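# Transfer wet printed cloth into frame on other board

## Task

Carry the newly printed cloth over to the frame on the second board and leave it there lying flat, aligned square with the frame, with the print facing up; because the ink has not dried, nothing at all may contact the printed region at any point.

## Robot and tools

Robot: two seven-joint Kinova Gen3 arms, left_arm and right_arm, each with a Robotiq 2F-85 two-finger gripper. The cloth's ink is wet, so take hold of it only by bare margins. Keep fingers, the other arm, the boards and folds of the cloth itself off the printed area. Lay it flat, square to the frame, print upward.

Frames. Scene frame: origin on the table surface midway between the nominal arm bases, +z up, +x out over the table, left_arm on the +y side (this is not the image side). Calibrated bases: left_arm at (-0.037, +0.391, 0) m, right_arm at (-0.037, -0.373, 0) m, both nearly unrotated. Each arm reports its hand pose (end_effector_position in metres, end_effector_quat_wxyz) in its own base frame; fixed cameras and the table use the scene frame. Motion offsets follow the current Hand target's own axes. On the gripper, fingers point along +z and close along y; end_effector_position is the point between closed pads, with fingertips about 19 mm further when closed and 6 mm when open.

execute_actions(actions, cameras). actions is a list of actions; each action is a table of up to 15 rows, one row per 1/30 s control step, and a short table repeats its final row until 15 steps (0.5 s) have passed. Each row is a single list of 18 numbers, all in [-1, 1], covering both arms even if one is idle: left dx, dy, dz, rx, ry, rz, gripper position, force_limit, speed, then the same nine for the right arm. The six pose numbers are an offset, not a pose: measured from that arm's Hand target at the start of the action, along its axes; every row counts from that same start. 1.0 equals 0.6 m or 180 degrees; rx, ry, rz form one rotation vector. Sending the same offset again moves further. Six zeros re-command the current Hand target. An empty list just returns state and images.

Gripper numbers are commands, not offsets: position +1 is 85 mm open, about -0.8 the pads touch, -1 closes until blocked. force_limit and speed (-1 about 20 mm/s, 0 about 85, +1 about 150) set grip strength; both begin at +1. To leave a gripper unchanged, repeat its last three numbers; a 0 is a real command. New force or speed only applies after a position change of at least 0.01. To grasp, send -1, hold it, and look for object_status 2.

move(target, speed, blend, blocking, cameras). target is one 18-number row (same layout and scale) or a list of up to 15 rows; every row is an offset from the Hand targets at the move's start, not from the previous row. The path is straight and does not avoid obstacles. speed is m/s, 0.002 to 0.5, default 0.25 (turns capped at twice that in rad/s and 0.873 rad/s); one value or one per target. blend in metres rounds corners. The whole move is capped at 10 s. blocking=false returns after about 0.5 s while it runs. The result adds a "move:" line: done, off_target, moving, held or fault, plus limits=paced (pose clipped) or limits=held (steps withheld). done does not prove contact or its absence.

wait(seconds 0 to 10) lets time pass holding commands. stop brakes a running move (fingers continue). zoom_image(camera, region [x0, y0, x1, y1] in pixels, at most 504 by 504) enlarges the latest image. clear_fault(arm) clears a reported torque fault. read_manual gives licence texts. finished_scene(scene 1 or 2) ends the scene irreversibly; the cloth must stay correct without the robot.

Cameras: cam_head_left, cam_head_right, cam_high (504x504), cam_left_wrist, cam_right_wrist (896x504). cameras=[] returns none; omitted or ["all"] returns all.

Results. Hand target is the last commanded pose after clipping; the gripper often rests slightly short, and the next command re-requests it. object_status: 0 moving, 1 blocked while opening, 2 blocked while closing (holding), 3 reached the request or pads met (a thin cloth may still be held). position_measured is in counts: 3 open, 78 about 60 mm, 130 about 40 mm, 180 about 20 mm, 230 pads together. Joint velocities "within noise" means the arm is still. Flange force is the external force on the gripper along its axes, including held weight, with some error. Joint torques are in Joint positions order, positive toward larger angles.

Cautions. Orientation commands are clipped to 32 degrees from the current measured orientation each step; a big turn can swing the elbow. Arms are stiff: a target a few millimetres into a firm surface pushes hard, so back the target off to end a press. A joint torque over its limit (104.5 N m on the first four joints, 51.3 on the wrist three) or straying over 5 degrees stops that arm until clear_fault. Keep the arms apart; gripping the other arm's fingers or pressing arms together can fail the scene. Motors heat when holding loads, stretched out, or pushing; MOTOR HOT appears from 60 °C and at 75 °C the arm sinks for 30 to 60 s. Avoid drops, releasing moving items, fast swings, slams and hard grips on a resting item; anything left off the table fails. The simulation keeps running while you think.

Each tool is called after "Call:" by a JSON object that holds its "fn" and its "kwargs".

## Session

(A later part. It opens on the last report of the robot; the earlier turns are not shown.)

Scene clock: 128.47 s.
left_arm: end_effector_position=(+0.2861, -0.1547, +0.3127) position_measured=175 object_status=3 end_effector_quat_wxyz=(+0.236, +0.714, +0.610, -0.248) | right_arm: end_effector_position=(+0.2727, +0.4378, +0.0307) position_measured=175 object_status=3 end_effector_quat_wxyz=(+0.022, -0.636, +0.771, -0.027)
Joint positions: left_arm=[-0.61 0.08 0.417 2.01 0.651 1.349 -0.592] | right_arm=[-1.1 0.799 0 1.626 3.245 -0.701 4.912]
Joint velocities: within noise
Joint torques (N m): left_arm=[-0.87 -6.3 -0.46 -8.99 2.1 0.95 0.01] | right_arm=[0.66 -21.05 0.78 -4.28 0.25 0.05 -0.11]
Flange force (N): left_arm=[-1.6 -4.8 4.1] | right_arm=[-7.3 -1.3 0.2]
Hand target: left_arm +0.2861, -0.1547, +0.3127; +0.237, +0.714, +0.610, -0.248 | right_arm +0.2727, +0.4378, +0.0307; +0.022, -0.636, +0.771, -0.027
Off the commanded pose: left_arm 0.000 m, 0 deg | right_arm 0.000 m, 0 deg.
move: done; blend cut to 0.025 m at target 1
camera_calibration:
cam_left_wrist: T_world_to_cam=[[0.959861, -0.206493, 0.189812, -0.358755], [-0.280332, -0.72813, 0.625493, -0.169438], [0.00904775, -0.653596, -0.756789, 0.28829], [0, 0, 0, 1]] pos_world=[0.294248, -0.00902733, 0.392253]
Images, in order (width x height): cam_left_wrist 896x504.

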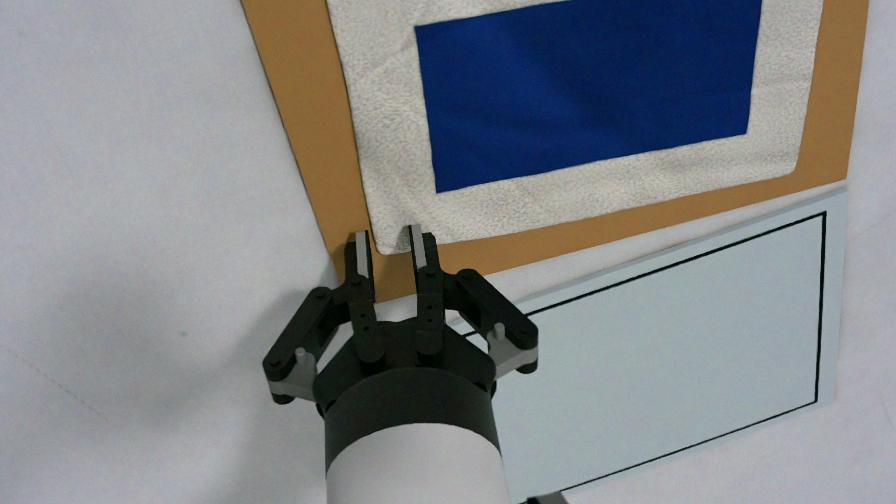

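Call:
{"fn": "move", "kwargs": {"target": [0, 0, 0, 0, 0, 0, -0.365, -1, -1, -0.01, 0.0022, 0.0075, 0, 0, 0, -0.365, -1, -1], "speed": 0.03, "cameras": ["cam_left_wrist"]}}

Call:
{"fn": "zoom_image", "kwargs": {"camera": "cam_left_wrist", "region": [330, 190, 450, 280]}}

Scene clock: 131.93 s.
left_arm: end_effector_position=(+0.2861, -0.1547, +0.3127) position_measured=175 object_status=3 end_effector_quat_wxyz=(+0.237, +0.714, +0.610, -0.248) | right_arm: end_effector_position=(+0.2729, +0.4438, +0.0261) position_measured=175 object_status=3 end_effector_quat_wxyz=(+0.022, -0.636, +0.771, -0.027)
Joint positions: left_arm=[-0.61 0.08 0.417 2.01 0.651 1.349 -0.592] | right_arm=[-1.106 0.816 0 1.607 3.245 -0.703 4.907]
Joint velocities: within noise
Joint torques (N m): left_arm=[-0.88 -6.33 -0.44 -8.95 2.1 0.94 0.02] | right_arm=[0.72 -21.26 0.83 -4.28 0.24 0.08 -0.11]
Flange force (N): left_arm=[-1.6 -4.6 4.0] | right_arm=[-7.5 -1.2 0.0]
Hand target: left_arm +0.2861, -0.1547, +0.3127; +0.236, +0.714, +0.610, -0.248 | right_arm +0.2729, +0.4438, +0.0261; +0.022, -0.636, +0.771, -0.027
Off the commanded pose: left_arm 0.000 m, 0 deg | right_arm 0.000 m, 0 deg.
move: done
camera_calibration:
cam_left_wrist: T_world_to_cam=[[0.959861, -0.206493, 0.189812, -0.358755], [-0.280332, -0.72813, 0.625493, -0.169438], [0.00904775, -0.653596, -0.756789, 0.28829], [0, 0, 0, 1]] pos_world=[0.294248, -0.00902733, 0.392253]
Images, in order (width x height): cam_left_wrist 896x504.

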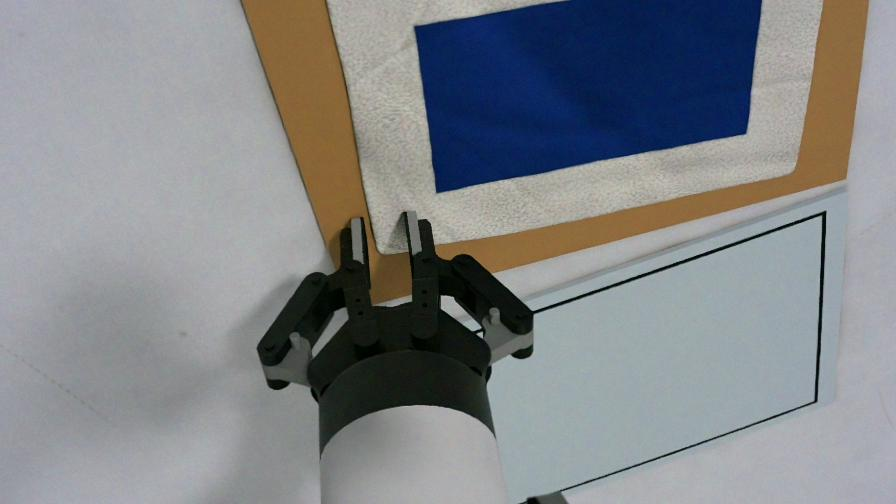

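Scaled by 4.200 from the camera's 896x504 image, which has a finer 1280x720 frame.

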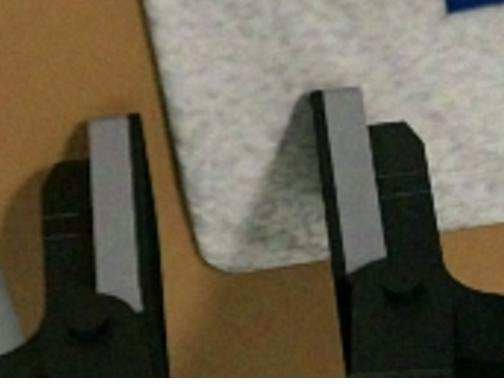

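Call:
{"fn": "move", "kwargs": {"target": [0, 0, 0, 0, 0, 0, -0.365, -1, -1, 0, 0, 0.0018, 0, 0, 0, -0.365, -1, -1], "speed": 0.02, "cameras": ["cam_left_wrist"]}}

Call:
{"fn": "zoom_image", "kwargs": {"camera": "cam_left_wrist", "region": [330, 190, 450, 280]}}

Scene clock: 133.93 s.
left_arm: end_effector_position=(+0.2861, -0.1547, +0.3127) position_measured=175 object_status=3 end_effector_quat_wxyz=(+0.237, +0.714, +0.610, -0.248) | right_arm: end_effector_position=(+0.2729, +0.4438, +0.0250) position_measured=175 object_status=3 end_effector_quat_wxyz=(+0.022, -0.636, +0.771, -0.027)
Joint positions: left_arm=[-0.61 0.08 0.417 2.01 0.651 1.349 -0.592] | right_arm=[-1.106 0.817 0 1.607 3.245 -0.701 4.907]
Joint velocities: within noise
Joint torques (N m): left_arm=[-0.91 -6.34 -0.44 -9.12 2.08 0.95 0.05] | right_arm=[0.77 -18.8 0.75 -3.64 0.2 0.34 -0.11]
Flange force (N): left_arm=[-1.4 -5.1 4.5] | right_arm=[-6.7 -1.2 -5.2]
Hand target: left_arm +0.2861, -0.1547, +0.3127; +0.236, +0.714, +0.610, -0.248 | right_arm +0.2729, +0.4438, +0.0250; +0.022, -0.636, +0.771, -0.027
Off the commanded pose: left_arm 0.000 m, 0 deg | right_arm 0.000 m, 0 deg.
move: done
camera_calibration:
cam_left_wrist: T_world_to_cam=[[0.959861, -0.206493, 0.189812, -0.358755], [-0.280332, -0.72813, 0.625493, -0.169438], [0.00904775, -0.653596, -0.756789, 0.28829], [0, 0, 0, 1]] pos_world=[0.294248, -0.00902733, 0.392253]
Images, in order (width x height): cam_left_wrist 896x504.

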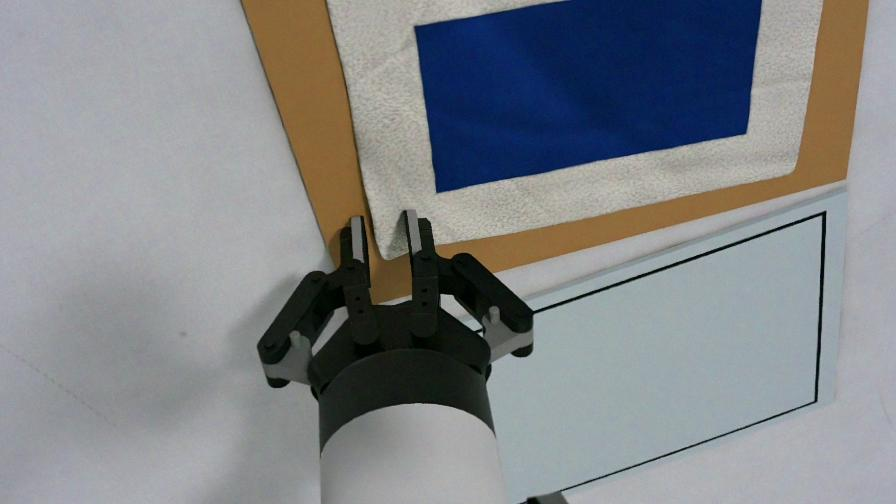

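Scaled by 4.200 from the camera's 896x504 image, which has a finer 1280x720 frame.

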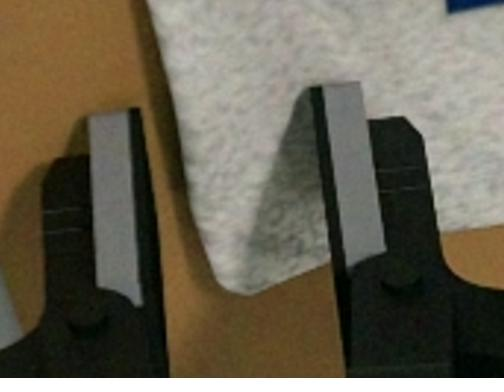

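Call:
{"fn": "move", "kwargs": {"target": [0, 0, 0, 0, 0, 0, -0.365, -1, -1, 0, 0, 0, 0, 0, 0, -1, -1, -1], "speed": 0.02, "cameras": ["cam_left_wrist"]}}

Call:
{"fn": "zoom_image", "kwargs": {"camera": "cam_left_wrist", "region": [330, 190, 450, 280]}}

Scene clock: 136.73 s.
left_arm: end_effector_position=(+0.2861, -0.1547, +0.3127) position_measured=175 object_status=3 end_effector_quat_wxyz=(+0.237, +0.714, +0.610, -0.248) | right_arm: end_effector_position=(+0.2730, +0.4439, +0.0251) position_measured=223 object_status=2 end_effector_quat_wxyz=(+0.022, -0.636, +0.771, -0.027)
Joint positions: left_arm=[-0.61 0.08 0.417 2.01 0.651 1.349 -0.592] | right_arm=[-1.106 0.817 0 1.607 3.245 -0.701 4.907]
Joint velocities: within noise
Joint torques (N m): left_arm=[-0.93 -6.46 -0.36 -9.01 2.15 0.99 0.04] | right_arm=[-2.06 -12.88 -2.6 -0.22 -1.08 -0.32 -0.1]
Flange force (N): left_arm=[-1.2 -4.5 4.4] | right_arm=[-7.3 -7.8 -14.9]
Hand target: left_arm +0.2861, -0.1547, +0.3127; +0.236, +0.714, +0.610, -0.248 | right_arm +0.2729, +0.4438, +0.0250; +0.022, -0.636, +0.771, -0.027
Off the commanded pose: left_arm 0.000 m, 0 deg | right_arm 0.000 m, 0 deg.
move: done
camera_calibration:
cam_left_wrist: T_world_to_cam=[[0.959861, -0.206493, 0.189812, -0.358755], [-0.280332, -0.72813, 0.625493, -0.169438], [0.00904775, -0.653596, -0.756789, 0.28829], [0, 0, 0, 1]] pos_world=[0.294248, -0.00902733, 0.392253]
Images, in order (width x height): cam_left_wrist 896x504.

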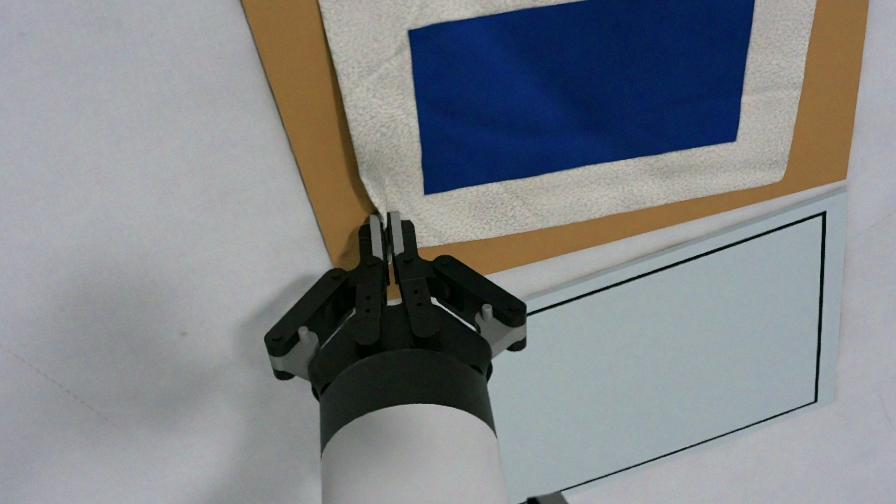

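Scaled by 4.200 from the camera's 896x504 image, which has a finer 1280x720 frame.

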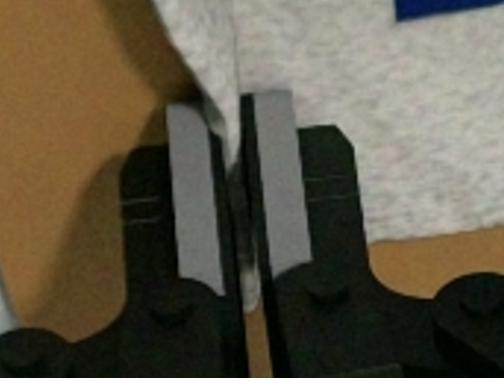

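Call:
{"fn": "move", "kwargs": {"target": [0.2312, -0.0213, 0.3227, 0, 0.2222, 0, -0.365, -1, -1, 0, 0, -0.002, 0, 0, 0, -1, -1, -1], "speed": 0.25, "cameras": ["cam_left_wrist", "cam_high"]}}

Call:
{"fn": "zoom_image", "kwargs": {"camera": "cam_high", "region": [140, 260, 270, 400]}}

Scene clock: 142.93 s.
left_arm: end_effector_position=(+0.2790, -0.1723, +0.0749) position_measured=175 object_status=3 end_effector_quat_wxyz=(+0.014, +0.756, +0.654, +0.011) | right_arm: end_effector_position=(+0.2729, +0.4438, +0.0262) position_measured=223 object_status=2 end_effector_quat_wxyz=(+0.022, -0.636, +0.771, -0.027)
Joint positions: left_arm=[0.312 0.441 0.228 2.251 -0.258 0.439 0.606] | right_arm=[-1.106 0.815 0 1.607 3.245 -0.704 4.907]
Joint velocities: within noise
Joint torques (N m): left_arm=[-0.87 -11.03 0.04 -5.89 0.37 -0.09 -0.01] | right_arm=[0.28 -19.75 0.25 -3.32 0.02 -0.17 -0.11]
Flange force (N): left_arm=[0.5 -7.6 -2.2] | right_arm=[-8.0 -2.4 -2.3]
Hand target: left_arm +0.2790, -0.1723, +0.0749; +0.014, +0.756, +0.654, +0.011 | right_arm +0.2729, +0.4438, +0.0262; +0.022, -0.636, +0.771, -0.027
Off the commanded pose: left_arm 0.000 m, 0 deg | right_arm 0.000 m, 0 deg.
move: done
camera_calibration:
cam_left_wrist: T_world_to_cam=[[0.950434, -0.290322, 0.111307, -0.316445], [-0.290964, -0.956673, -0.0107878, -0.0242641], [0.109617, -0.0221333, -0.993727, 0.195427], [0, 0, 0, 1]] pos_world=[0.272277, -0.110758, 0.229162]
Images, in order (width x height): cam_high 504x504, cam_left_wrist 896x504.

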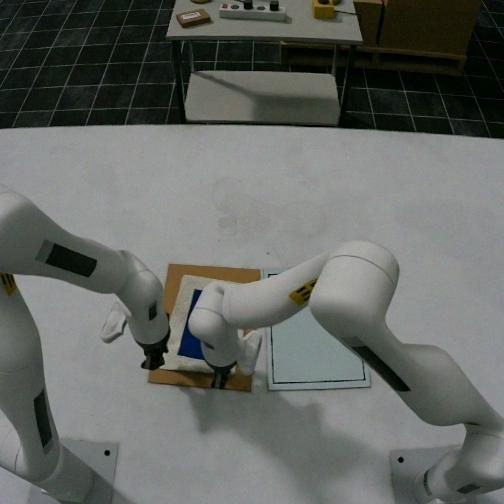

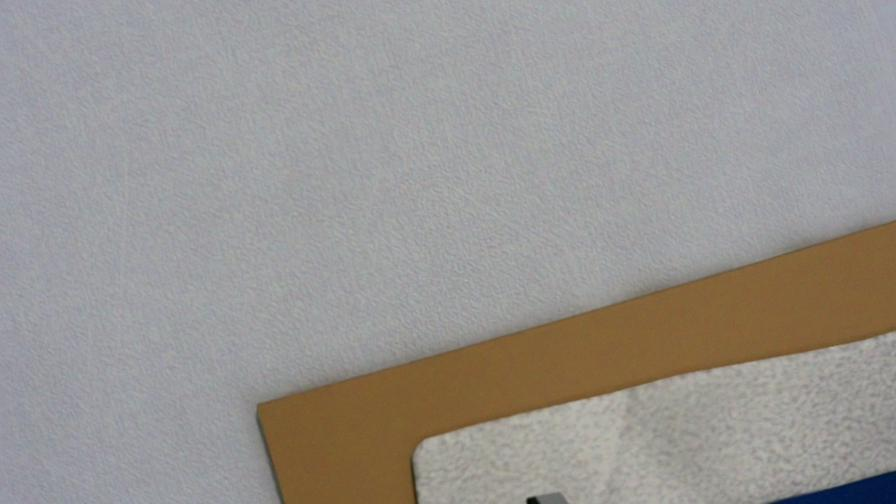

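Scaled by 3.600 from the camera's 504x504 image, which has a finer 720x720 frame.

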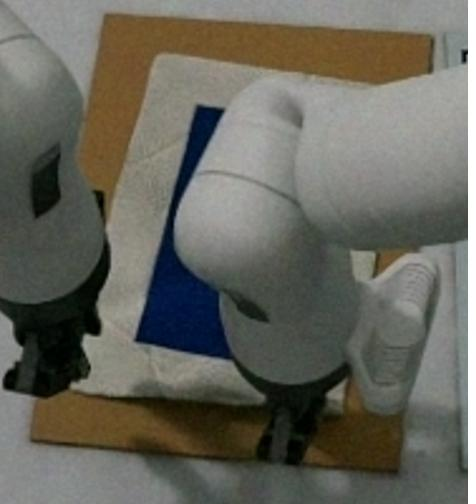

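Call:
{"fn": "execute_actions", "kwargs": {"actions": [], "cameras": ["cam_left_wrist"]}}

Scene clock: 168.40 s.
left_arm: end_effector_position=(+0.2790, -0.1723, +0.0749) position_measured=175 object_status=3 end_effector_quat_wxyz=(+0.014, +0.756, +0.654, +0.011) | right_arm: end_effector_position=(+0.2729, +0.4438, +0.0262) position_measured=223 object_status=2 end_effector_quat_wxyz=(+0.022, -0.636, +0.771, -0.027)
Joint positions: left_arm=[0.312 0.441 0.228 2.251 -0.258 0.439 0.606] | right_arm=[-1.106 0.815 0 1.607 3.245 -0.704 4.907]
Joint velocities: within noise
Joint torques (N m): left_arm=[-1.02 -11.19 -0.05 -5.93 0.43 -0.07 0] | right_arm=[0.29 -19.75 0.25 -3.31 0.03 -0.17 -0.12]
Flange force (N): left_arm=[0.1 -7.7 -1.6] | right_arm=[-8.0 -2.4 -2.3]
Hand target: left_arm +0.2790, -0.1723, +0.0749; +0.014, +0.756, +0.654, +0.011 | right_arm +0.2729, +0.4438, +0.0262; +0.022, -0.636, +0.771, -0.027
Tool commands: left_gripper/position=-0.365 left_gripper/force_limit=-1.0 left_gripper/speed=-1.0 right_gripper/position=-1.0 right_gripper/force_limit=-1.0 right_gripper/speed=-1.0
Off the commanded pose: left_arm 0.000 m, 0 deg | right_arm 0.000 m, 0 deg.
camera_calibration:
cam_left_wrist: T_world_to_cam=[[0.950406, -0.290413, 0.111307, -0.316447], [-0.291055, -0.956646, -0.0107984, -0.024234], [0.109617, -0.0221336, -0.993727, 0.195427], [0, 0, 0, 1]] pos_world=[0.272277, -0.110758, 0.229162]
Images, in order (width x height): cam_left_wrist 896x504.

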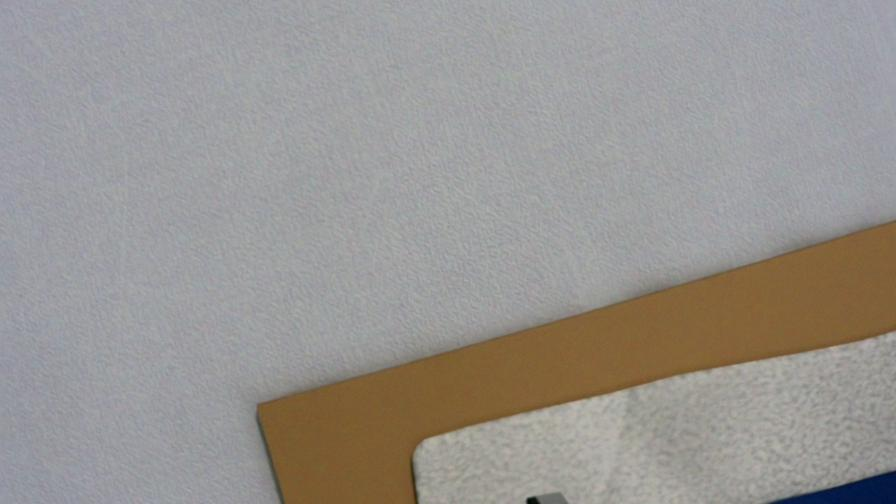

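Call:
{"fn": "move", "kwargs": {"target": [-0.0067,-0.0038,0.0748,0,0,0,-0.365,-1,-1,0,0,0,0,0,0,-1,-1,-1], "speed": 0.08, "cameras": ["cam_left_wrist"]}}

Call:
{"fn": "zoom_image", "kwargs": {"camera": "cam_left_wrist", "region": [350, 380, 650, 504]}}

Scene clock: 170.87 s.
left_arm: end_effector_position=(+0.2778, -0.1762, +0.0300) position_measured=175 object_status=3 end_effector_quat_wxyz=(+0.014, +0.756, +0.654, +0.011) | right_arm: end_effector_position=(+0.2729, +0.4438, +0.0262) position_measured=223 object_status=2 end_effector_quat_wxyz=(+0.022, -0.636, +0.771, -0.027)
Joint positions: left_arm=[0.396 0.567 0.139 2.28 -0.318 0.279 0.673] | right_arm=[-1.106 0.815 0 1.607 3.245 -0.704 4.907]
Joint velocities: within noise
Joint torques (N m): left_arm=[-0.88 -12.14 -0.21 -4.63 0.46 -0.12 0.03] | right_arm=[0.33 -19.73 0.25 -3.35 0.04 -0.15 -0.1]
Flange force (N): left_arm=[0.9 -7.1 -3.9] | right_arm=[-7.9 -2.3 -2.4]
Hand target: left_arm +0.2778, -0.1762, +0.0300; +0.014, +0.756, +0.654, +0.011 | right_arm +0.2729, +0.4438, +0.0262; +0.022, -0.636, +0.771, -0.027
Off the commanded pose: left_arm 0.000 m, 0 deg | right_arm 0.000 m, 0 deg.
move: done
camera_calibration:
cam_left_wrist: T_world_to_cam=[[0.950406, -0.290413, 0.111307, -0.311375], [-0.291055, -0.956646, -0.0107984, -0.0289238], [0.109617, -0.0221336, -0.993727, 0.150863], [0, 0, 0, 1]] pos_world=[0.270977, -0.114758, 0.184262]
Images, in order (width x height): cam_left_wrist 896x504.

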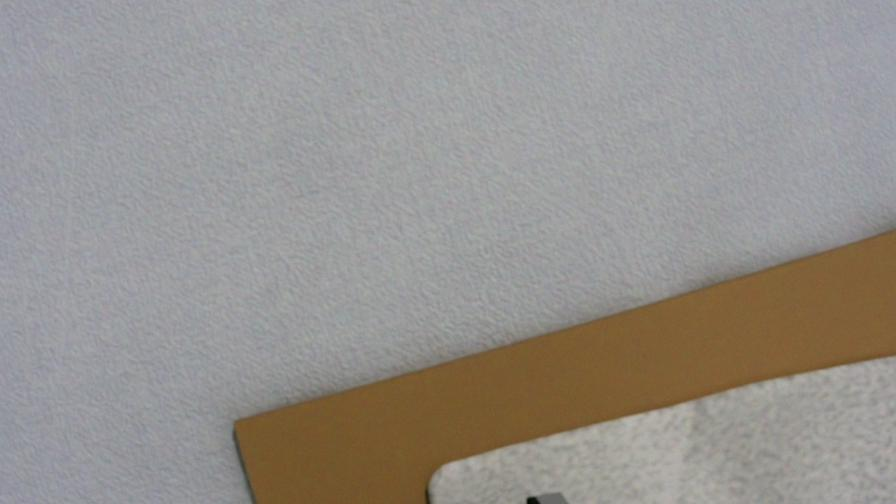

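Scaled by 1.680 from the camera's 896x504 image, which has a finer 1280x720 frame.

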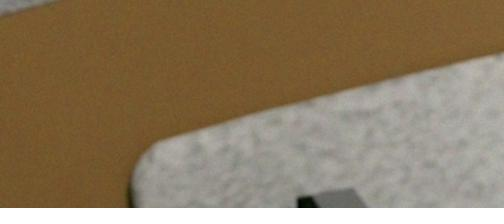

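Call:
{"fn": "move", "kwargs": {"target": [0,-0.0053,0.0022,0,0,0,-0.365,-1,-1,0,0,0,0,0,0,-1,-1,-1], "speed": 0.03, "cameras": ["cam_left_wrist"]}}

Call:
{"fn": "zoom_image", "kwargs": {"camera": "cam_left_wrist", "region": [350, 380, 650, 504]}}

Scene clock: 174.30 s.
left_arm: end_effector_position=(+0.2747, -0.1758, +0.0286) position_measured=175 object_status=3 end_effector_quat_wxyz=(+0.014, +0.756, +0.654, +0.011) | right_arm: end_effector_position=(+0.2729, +0.4439, +0.0262) position_measured=223 object_status=2 end_effector_quat_wxyz=(+0.022, -0.636, +0.771, -0.027)
Joint positions: left_arm=[0.404 0.568 0.133 2.29 -0.32 0.267 0.678] | right_arm=[-1.106 0.815 0 1.607 3.245 -0.703 4.907]
Joint velocities: within noise
Joint torques (N m): left_arm=[-0.9 -12.11 -0.11 -4.61 0.43 -0.02 0.06] | right_arm=[0.27 -19.79 0.23 -3.35 0.03 -0.15 -0.11]
Flange force (N): left_arm=[1.1 -7.6 -3.3] | right_arm=[-8.0 -2.4 -2.3]
Hand target: left_arm +0.2747, -0.1758, +0.0286; +0.014, +0.756, +0.654, +0.011 | right_arm +0.2729, +0.4439, +0.0262; +0.022, -0.636, +0.771, -0.027
Off the commanded pose: left_arm 0.000 m, 0 deg | right_arm 0.000 m, 0 deg.
move: done
camera_calibration:
cam_left_wrist: T_world_to_cam=[[0.950406, -0.290413, 0.111307, -0.308117], [-0.291055, -0.956646, -0.0107984, -0.029364], [0.109617, -0.0221336, -0.993727, 0.149723], [0, 0, 0, 1]] pos_world=[0.267877, -0.114258, 0.182762]
Images, in order (width x height): cam_left_wrist 896x504.

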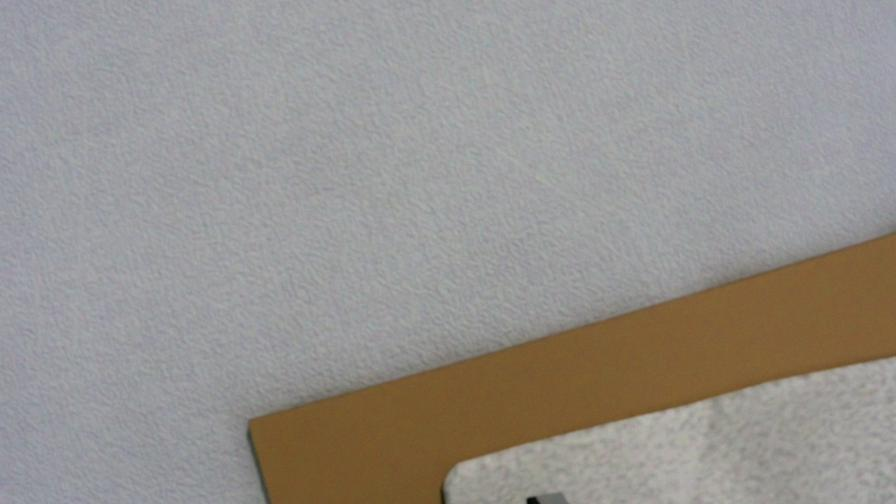

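Scaled by 1.680 from the camera's 896x504 image, which has a finer 1280x720 frame.

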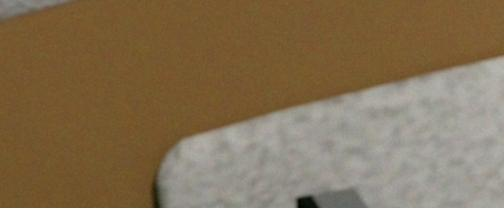

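Call:
{"fn": "move", "kwargs": {"target": [0.002,0.0048,0.0012,0,0,0,-0.365,-1,-1,0,0,0,0,0,0,-1,-1,-1], "speed": 0.03, "cameras": ["cam_left_wrist"]}}

Call:
{"fn": "zoom_image", "kwargs": {"camera": "cam_left_wrist", "region": [350, 380, 650, 504]}}

Call:
{"fn": "move", "kwargs": {"target": [0,0,0.0018,0,0,0,-0.365,-1,-1,0,0,0,0,0,0,-1,-1,-1], "speed": 0.02, "cameras": ["cam_left_wrist"]}}

Call:
{"fn": "zoom_image", "kwargs": {"camera": "cam_left_wrist", "region": [350, 380, 650, 504]}}

Scene clock: 181.90 s.
left_arm: end_effector_position=(+0.2777, -0.1750, +0.0280) position_measured=175 object_status=3 end_effector_quat_wxyz=(+0.014, +0.756, +0.654, +0.011) | right_arm: end_effector_position=(+0.2729, +0.4439, +0.0262) position_measured=223 object_status=2 end_effector_quat_wxyz=(+0.022, -0.636, +0.771, -0.027)
Joint positions: left_arm=[0.396 0.572 0.135 2.284 -0.321 0.27 0.672] | right_arm=[-1.106 0.815 0 1.607 3.245 -0.703 4.907]
Joint velocities: within noise
Joint torques (N m): left_arm=[-0.98 -12.11 -0.15 -4.68 0.49 -0.09 0.05] | right_arm=[0.31 -19.77 0.28 -3.39 0.03 -0.14 -0.11]
Flange force (N): left_arm=[0.8 -7.7 -3.7] | right_arm=[-7.8 -2.3 -2.4]
Hand target: left_arm +0.2777, -0.1750, +0.0280; +0.014, +0.756, +0.654, +0.011 | right_arm +0.2729, +0.4439, +0.0262; +0.022, -0.636, +0.771, -0.027
Off the commanded pose: left_arm 0.000 m, 0 deg | right_arm 0.000 m, 0 deg.
move: done
camera_calibration:
cam_left_wrist: T_world_to_cam=[[0.950406, -0.290413, 0.111307, -0.310764], [-0.291055, -0.956646, -0.0107984, -0.0277029], [0.109617, -0.0221336, -0.993727, 0.148805], [0, 0, 0, 1]] pos_world=[0.270977, -0.113458, 0.182162]
Images, in order (width x height): cam_left_wrist 896x504.

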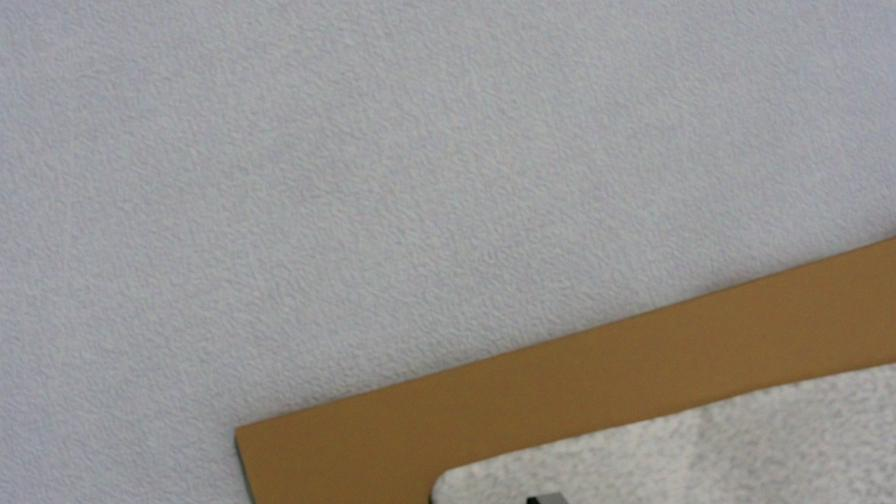

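Scaled by 1.680 from the camera's 896x504 image, which has a finer 1280x720 frame.

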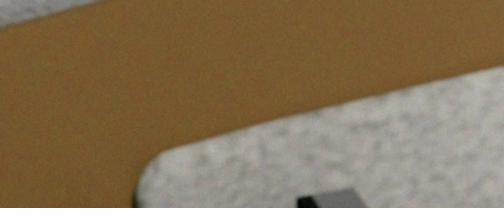

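Scene clock: 182.60 s.
left_arm: end_effector_position=(+0.2777, -0.1750, +0.0269) position_measured=175 object_status=3 end_effector_quat_wxyz=(+0.014, +0.756, +0.654, +0.011) | right_arm: end_effector_position=(+0.2729, +0.4439, +0.0262) position_measured=223 object_status=2 end_effector_quat_wxyz=(+0.022, -0.636, +0.771, -0.027)
Joint positions: left_arm=[0.398 0.575 0.132 2.284 -0.322 0.266 0.673] | right_arm=[-1.106 0.815 0 1.607 3.245 -0.703 4.907]
Joint velocities: within noise
Joint torques (N m): left_arm=[-0.94 -10.8 -0.34 -4.53 0.44 -0.14 0.03] | right_arm=[0.32 -19.81 0.26 -3.35 0.02 -0.17 -0.11]
Flange force (N): left_arm=[1.2 -8.0 -8.3] | right_arm=[-8.0 -2.3 -2.2]
Hand target: left_arm +0.2777, -0.1750, +0.0269; +0.014, +0.756, +0.654, +0.011 | right_arm +0.2729, +0.4439, +0.0262; +0.022, -0.636, +0.771, -0.027
Off the commanded pose: left_arm 0.000 m, 0 deg | right_arm 0.000 m, 0 deg.
move: done
camera_calibration:
cam_left_wrist: T_world_to_cam=[[0.950406, -0.290413, 0.111307, -0.310641], [-0.291055, -0.956646, -0.0107984, -0.0277147], [0.109617, -0.0221336, -0.993727, 0.147712], [0, 0, 0, 1]] pos_world=[0.270977, -0.113458, 0.181062]
Images, in order (width x height): cam_left_wrist 896x504.

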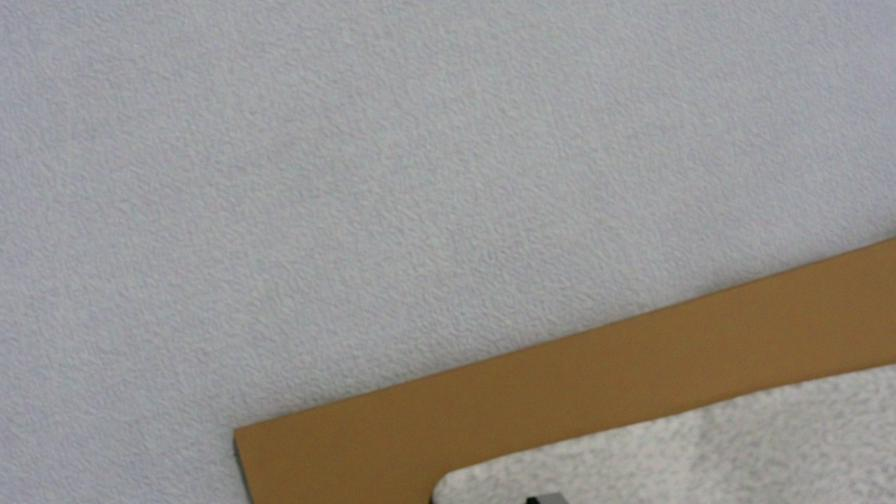

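Scaled by 1.680 from the camera's 896x504 image, which has a finer 1280x720 frame.

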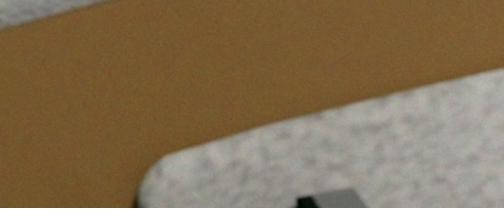

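Call:
{"fn": "move", "kwargs": {"target": [0,0,0.0012,0,0,0,-0.365,-1,-1,0,0,0,0,0,0,-1,-1,-1], "speed": 0.02, "cameras": ["cam_left_wrist"]}}

Call:
{"fn": "zoom_image", "kwargs": {"camera": "cam_left_wrist", "region": [350, 380, 650, 504]}}

Scene clock: 184.47 s.
left_arm: end_effector_position=(+0.2778, -0.1750, +0.0262) position_measured=175 object_status=3 end_effector_quat_wxyz=(+0.014, +0.756, +0.654, +0.011) | right_arm: end_effector_position=(+0.2729, +0.4439, +0.0262) position_measured=223 object_status=2 end_effector_quat_wxyz=(+0.022, -0.636, +0.771, -0.027)
Joint positions: left_arm=[0.399 0.577 0.131 2.284 -0.323 0.264 0.674] | right_arm=[-1.106 0.815 0 1.607 3.245 -0.703 4.907]
Joint velocities: within noise
Joint torques (N m): left_arm=[-1 -7.17 -0.47 -3.96 0.44 -0.36 0.08] | right_arm=[0.28 -19.75 0.26 -3.37 0.02 -0.16 -0.12]
Flange force (N): left_arm=[1.5 -8.7 -20.2] | right_arm=[-7.8 -2.4 -2.4]
Hand target: left_arm +0.2778, -0.1750, +0.0262; +0.014, +0.756, +0.654, +0.011 | right_arm +0.2729, +0.4439, +0.0262; +0.022, -0.636, +0.771, -0.027
Off the commanded pose: left_arm 0.000 m, 0 deg | right_arm 0.000 m, 0 deg.
move: done
camera_calibration:
cam_left_wrist: T_world_to_cam=[[0.950406, -0.290413, 0.111307, -0.310563], [-0.291055, -0.956646, -0.0107984, -0.0277223], [0.109617, -0.0221336, -0.993727, 0.147016], [0, 0, 0, 1]] pos_world=[0.270977, -0.113458, 0.180362]
Images, in order (width x height): cam_left_wrist 896x504.

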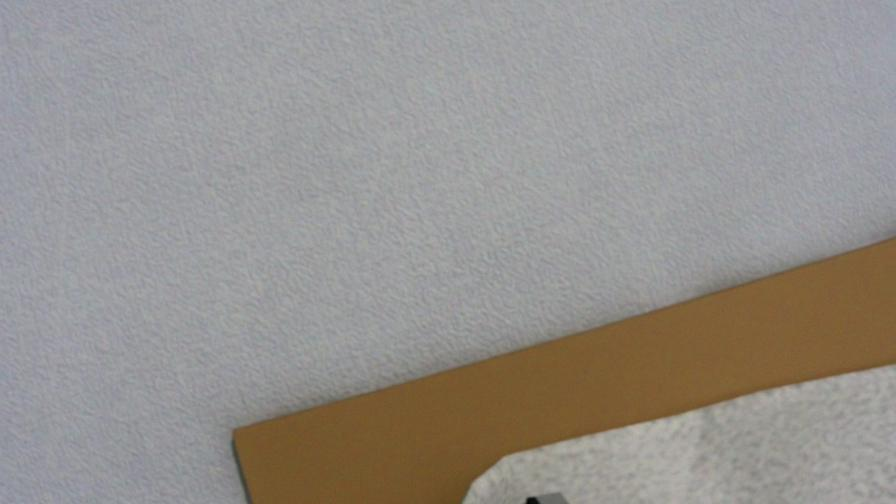

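Scaled by 1.680 from the camera's 896x504 image, which has a finer 1280x720 frame.

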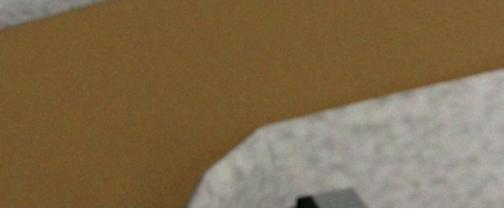

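Call:
{"fn": "move", "kwargs": {"target": [0,0,0,0,0,0,-1,-1,-1,0,0,0,0,0,0,-1,-1,-1], "speed": 0.03, "cameras": ["cam_left_wrist"]}}

Call:
{"fn": "zoom_image", "kwargs": {"camera": "cam_left_wrist", "region": [350, 380, 650, 504]}}

Scene clock: 187.53 s.
left_arm: end_effector_position=(+0.2778, -0.1750, +0.0262) position_measured=223 object_status=0 end_effector_quat_wxyz=(+0.014, +0.756, +0.654, +0.011) | right_arm: end_effector_position=(+0.2729, +0.4439, +0.0262) position_measured=223 object_status=2 end_effector_quat_wxyz=(+0.022, -0.636, +0.771, -0.027)
Joint positions: left_arm=[0.399 0.577 0.131 2.284 -0.323 0.264 0.674] | right_arm=[-1.106 0.815 0 1.607 3.245 -0.703 4.907]
Joint velocities: within noise
Joint torques (N m): left_arm=[0.1 -2.58 0.32 2.54 0.94 2.52 0.04] | right_arm=[0.31 -19.81 0.31 -3.48 0.03 -0.13 -0.12]
Flange force (N): left_arm=[0.9 1.0 -25.5] | right_arm=[-7.6 -2.2 -2.3]
Hand target: left_arm +0.2778, -0.1750, +0.0262; +0.014, +0.756, +0.654, +0.011 | right_arm +0.2729, +0.4439, +0.0262; +0.022, -0.636, +0.771, -0.027
Off the commanded pose: left_arm 0.000 m, 0 deg | right_arm 0.000 m, 0 deg.
move: done
camera_calibration:
cam_left_wrist: T_world_to_cam=[[0.950434, -0.290322, 0.111307, -0.310561], [-0.290964, -0.956673, -0.0107878, -0.0277518], [0.109617, -0.0221333, -0.993727, 0.147016], [0, 0, 0, 1]] pos_world=[0.270977, -0.113458, 0.180362]
Images, in order (width x height): cam_left_wrist 896x504.

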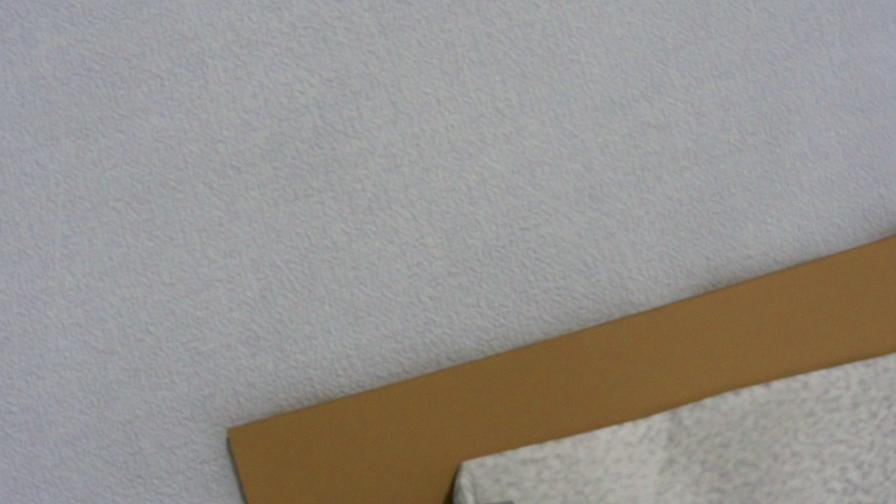

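Scaled by 1.680 from the camera's 896x504 image, which has a finer 1280x720 frame.

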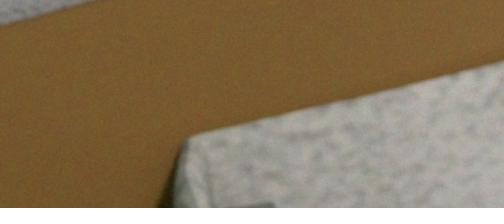

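Call:
{"fn": "move", "kwargs": {"target": [0,0,-0.0025,0,0,0,-1,-1,-1,0,0,0,0,0,0,-1,-1,-1], "speed": 0.03, "cameras": ["cam_left_wrist","cam_head_left","cam_high","cam_right_wrist"]}}

Call:
{"fn": "zoom_image", "kwargs": {"camera": "cam_high", "region": [180, 200, 432, 452]}}

Scene clock: 189.30 s.
left_arm: end_effector_position=(+0.2777, -0.1750, +0.0276) position_measured=223 object_status=2 end_effector_quat_wxyz=(+0.014, +0.756, +0.654, +0.011) | right_arm: end_effector_position=(+0.2729, +0.4439, +0.0262) position_measured=223 object_status=2 end_effector_quat_wxyz=(+0.022, -0.636, +0.771, -0.027)
Joint positions: left_arm=[0.397 0.573 0.134 2.284 -0.321 0.269 0.673] | right_arm=[-1.106 0.815 0 1.607 3.245 -0.703 4.907]
Joint velocities: within noise
Joint torques (N m): left_arm=[-0.87 -11.59 -0.19 -4.14 0.47 0.15 0.07] | right_arm=[0.36 -19.84 0.35 -3.46 0.03 -0.1 -0.11]
Flange force (N): left_arm=[0.9 -6.9 -4.9] | right_arm=[-7.8 -2.2 -2.3]
Hand target: left_arm +0.2777, -0.1750, +0.0277; +0.014, +0.756, +0.654, +0.011 | right_arm +0.2729, +0.4439, +0.0262; +0.022, -0.636, +0.771, -0.027
Off the commanded pose: left_arm 0.000 m, 0 deg | right_arm 0.000 m, 0 deg.
move: done
camera_calibration:
cam_left_wrist: T_world_to_cam=[[0.950416, -0.290415, 0.111213, -0.310716], [-0.291058, -0.956645, -0.0107695, -0.0277102], [0.109518, -0.0221339, -0.993738, 0.148535], [0, 0, 0, 1]] pos_world=[0.270977, -0.113458, 0.181862]
cam_right_wrist: T_world_to_cam=[[-0.965299, 0.261096, -0.00509504, 0.143894], [0.261037, 0.964145, -0.0477991, -0.431537], [-0.00756783, -0.0474705, -0.998844, 0.19647], [0, 0, 0, 1]] pos_world=[0.253035, 0.38782, 0.176349]
Images, in order (width x height): cam_head_left 504x504, cam_high 504x504, cam_left_wrist 896x504, cam_right_wrist 896x504.

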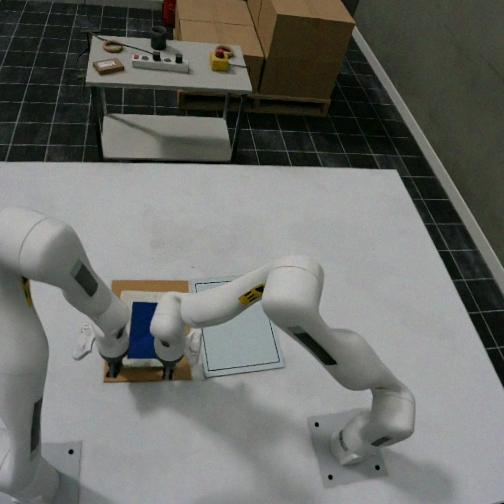

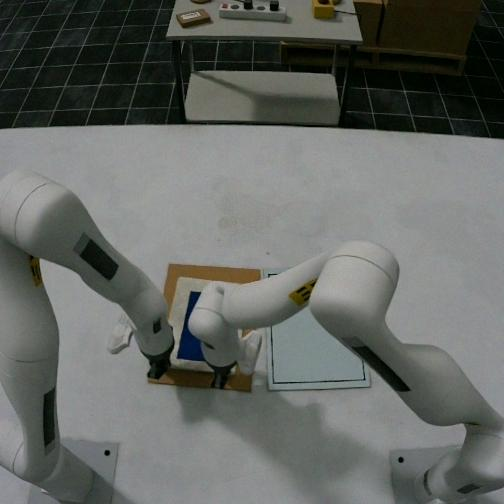

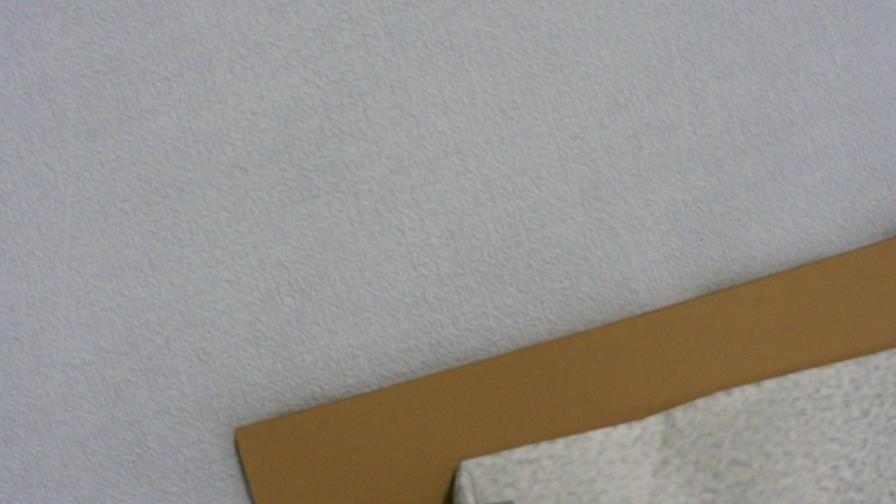

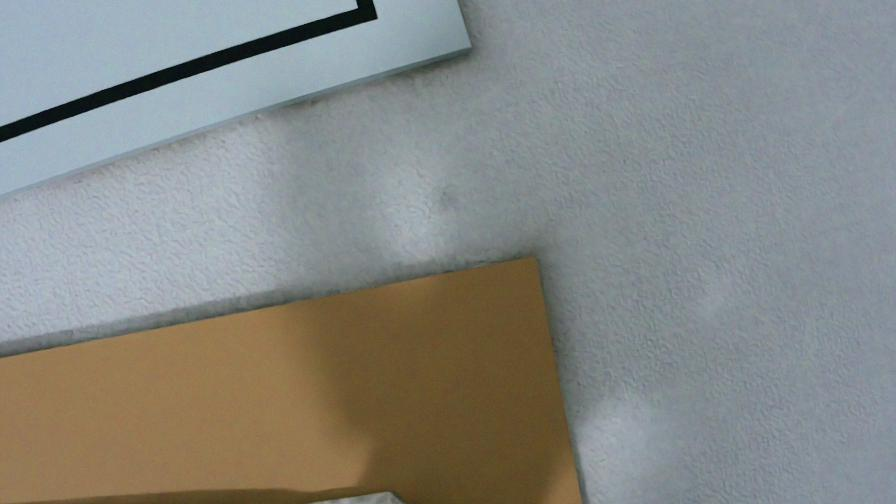

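Scaled by 2.000 from the camera's 504x504 image, which has a finer 720x720 frame.

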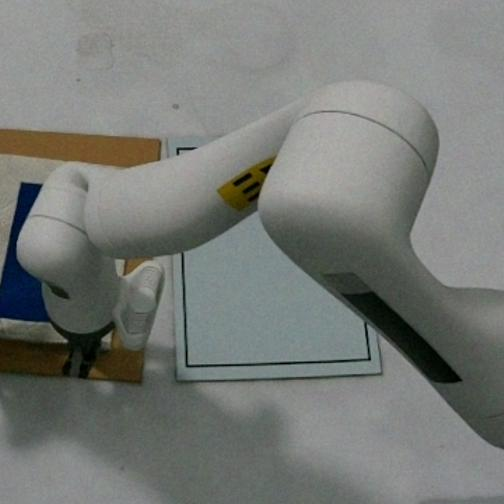

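Call:
{"fn": "move", "kwargs": {"target": [0.0004,0.0184,-0.0494,0,0,0,-1,-1,-1,-0.0004,-0.0201,-0.0487,0,0,0,-1,-1,-1], "speed": 0.06, "cameras": ["cam_high","cam_left_wrist","cam_right_wrist"]}}

Call:
{"fn": "zoom_image", "kwargs": {"camera": "cam_high", "region": [120, 230, 300, 410]}}

Scene clock: 202.63 s.
left_arm: end_effector_position=(+0.2876, -0.1762, +0.0577) position_measured=223 object_status=2 end_effector_quat_wxyz=(+0.014, +0.756, +0.654, +0.011) | right_arm: end_effector_position=(+0.2827, +0.4422, +0.0562) position_measured=223 object_status=2 end_effector_quat_wxyz=(+0.022, -0.636, +0.771, -0.027)
Joint positions: left_arm=[0.332 0.5 0.203 2.237 -0.285 0.394 0.627] | right_arm=[-1.085 0.769 -0.005 1.578 3.241 -0.777 4.934]
Joint velocities: within noise
Joint torques (N m): left_arm=[-0.95 -11.86 -0.05 -5.63 0.4 -0.08 0.05] | right_arm=[0.65 -21.14 0.74 -4.76 0.25 0.06 -0.11]
Flange force (N): left_arm=[0.7 -7.7 -2.6] | right_arm=[-7.6 -1.6 -0.3]
Hand target: left_arm +0.2876, -0.1762, +0.0577; +0.014, +0.756, +0.654, +0.011 | right_arm +0.2827, +0.4422, +0.0562; +0.022, -0.636, +0.771, -0.027
Off the commanded pose: left_arm 0.000 m, 0 deg | right_arm 0.000 m, 0 deg.
move: done
camera_calibration:
cam_left_wrist: T_world_to_cam=[[0.950416, -0.290415, 0.111213, -0.32381], [-0.291058, -0.956645, -0.0107695, -0.0256536], [0.109518, -0.0221339, -0.993738, 0.177237], [0, 0, 0, 1]] pos_world=[0.280877, -0.114658, 0.211862]
cam_right_wrist: T_world_to_cam=[[-0.965299, 0.261097, -0.00509505, 0.153951], [0.261037, 0.964145, -0.0477991, -0.431022], [-0.00756783, -0.0474705, -0.998844, 0.226429], [0, 0, 0, 1]] pos_world=[0.262835, 0.38612, 0.206349]
Images, in order (width x height): cam_high 504x504, cam_left_wrist 896x504, cam_right_wrist 896x504.

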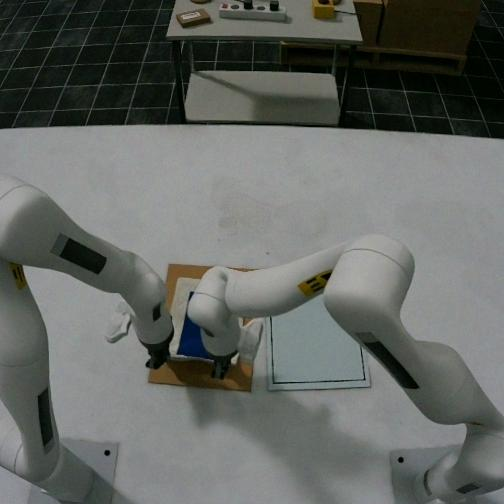

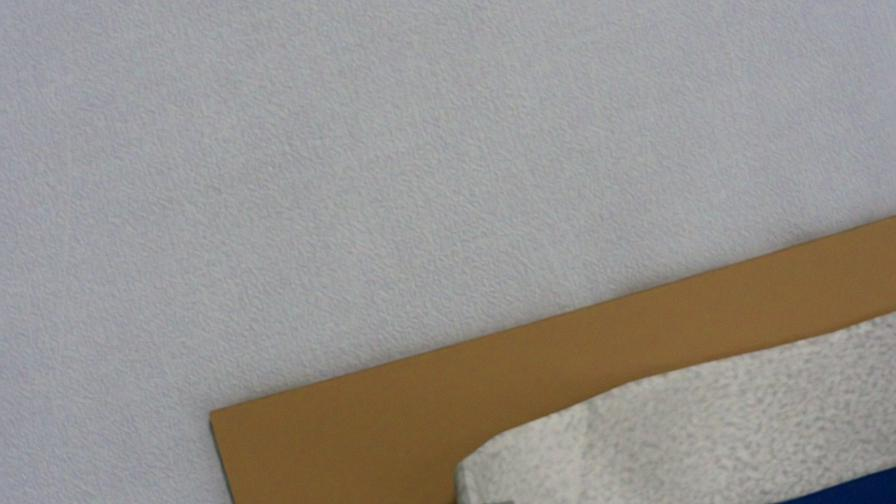

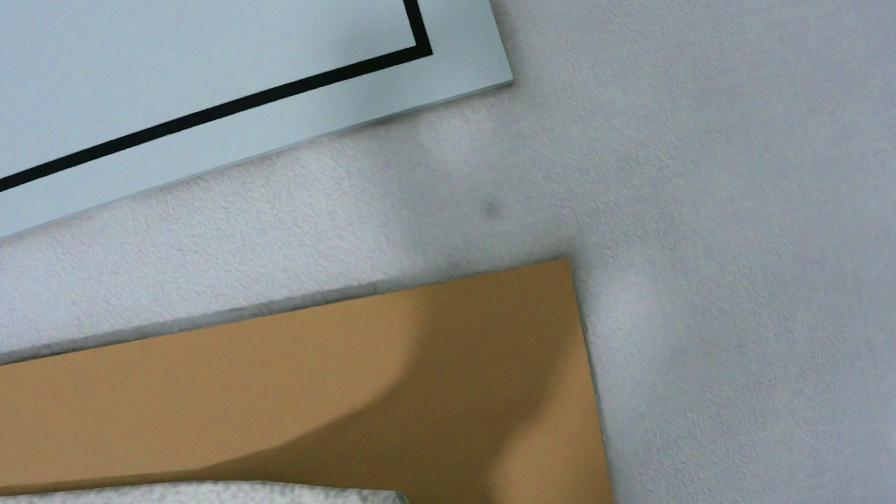

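Scaled by 2.800 from the camera's 504x504 image, which has a finer 720x720 frame.

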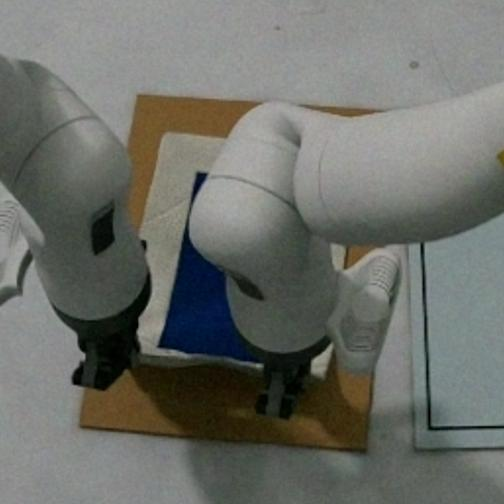

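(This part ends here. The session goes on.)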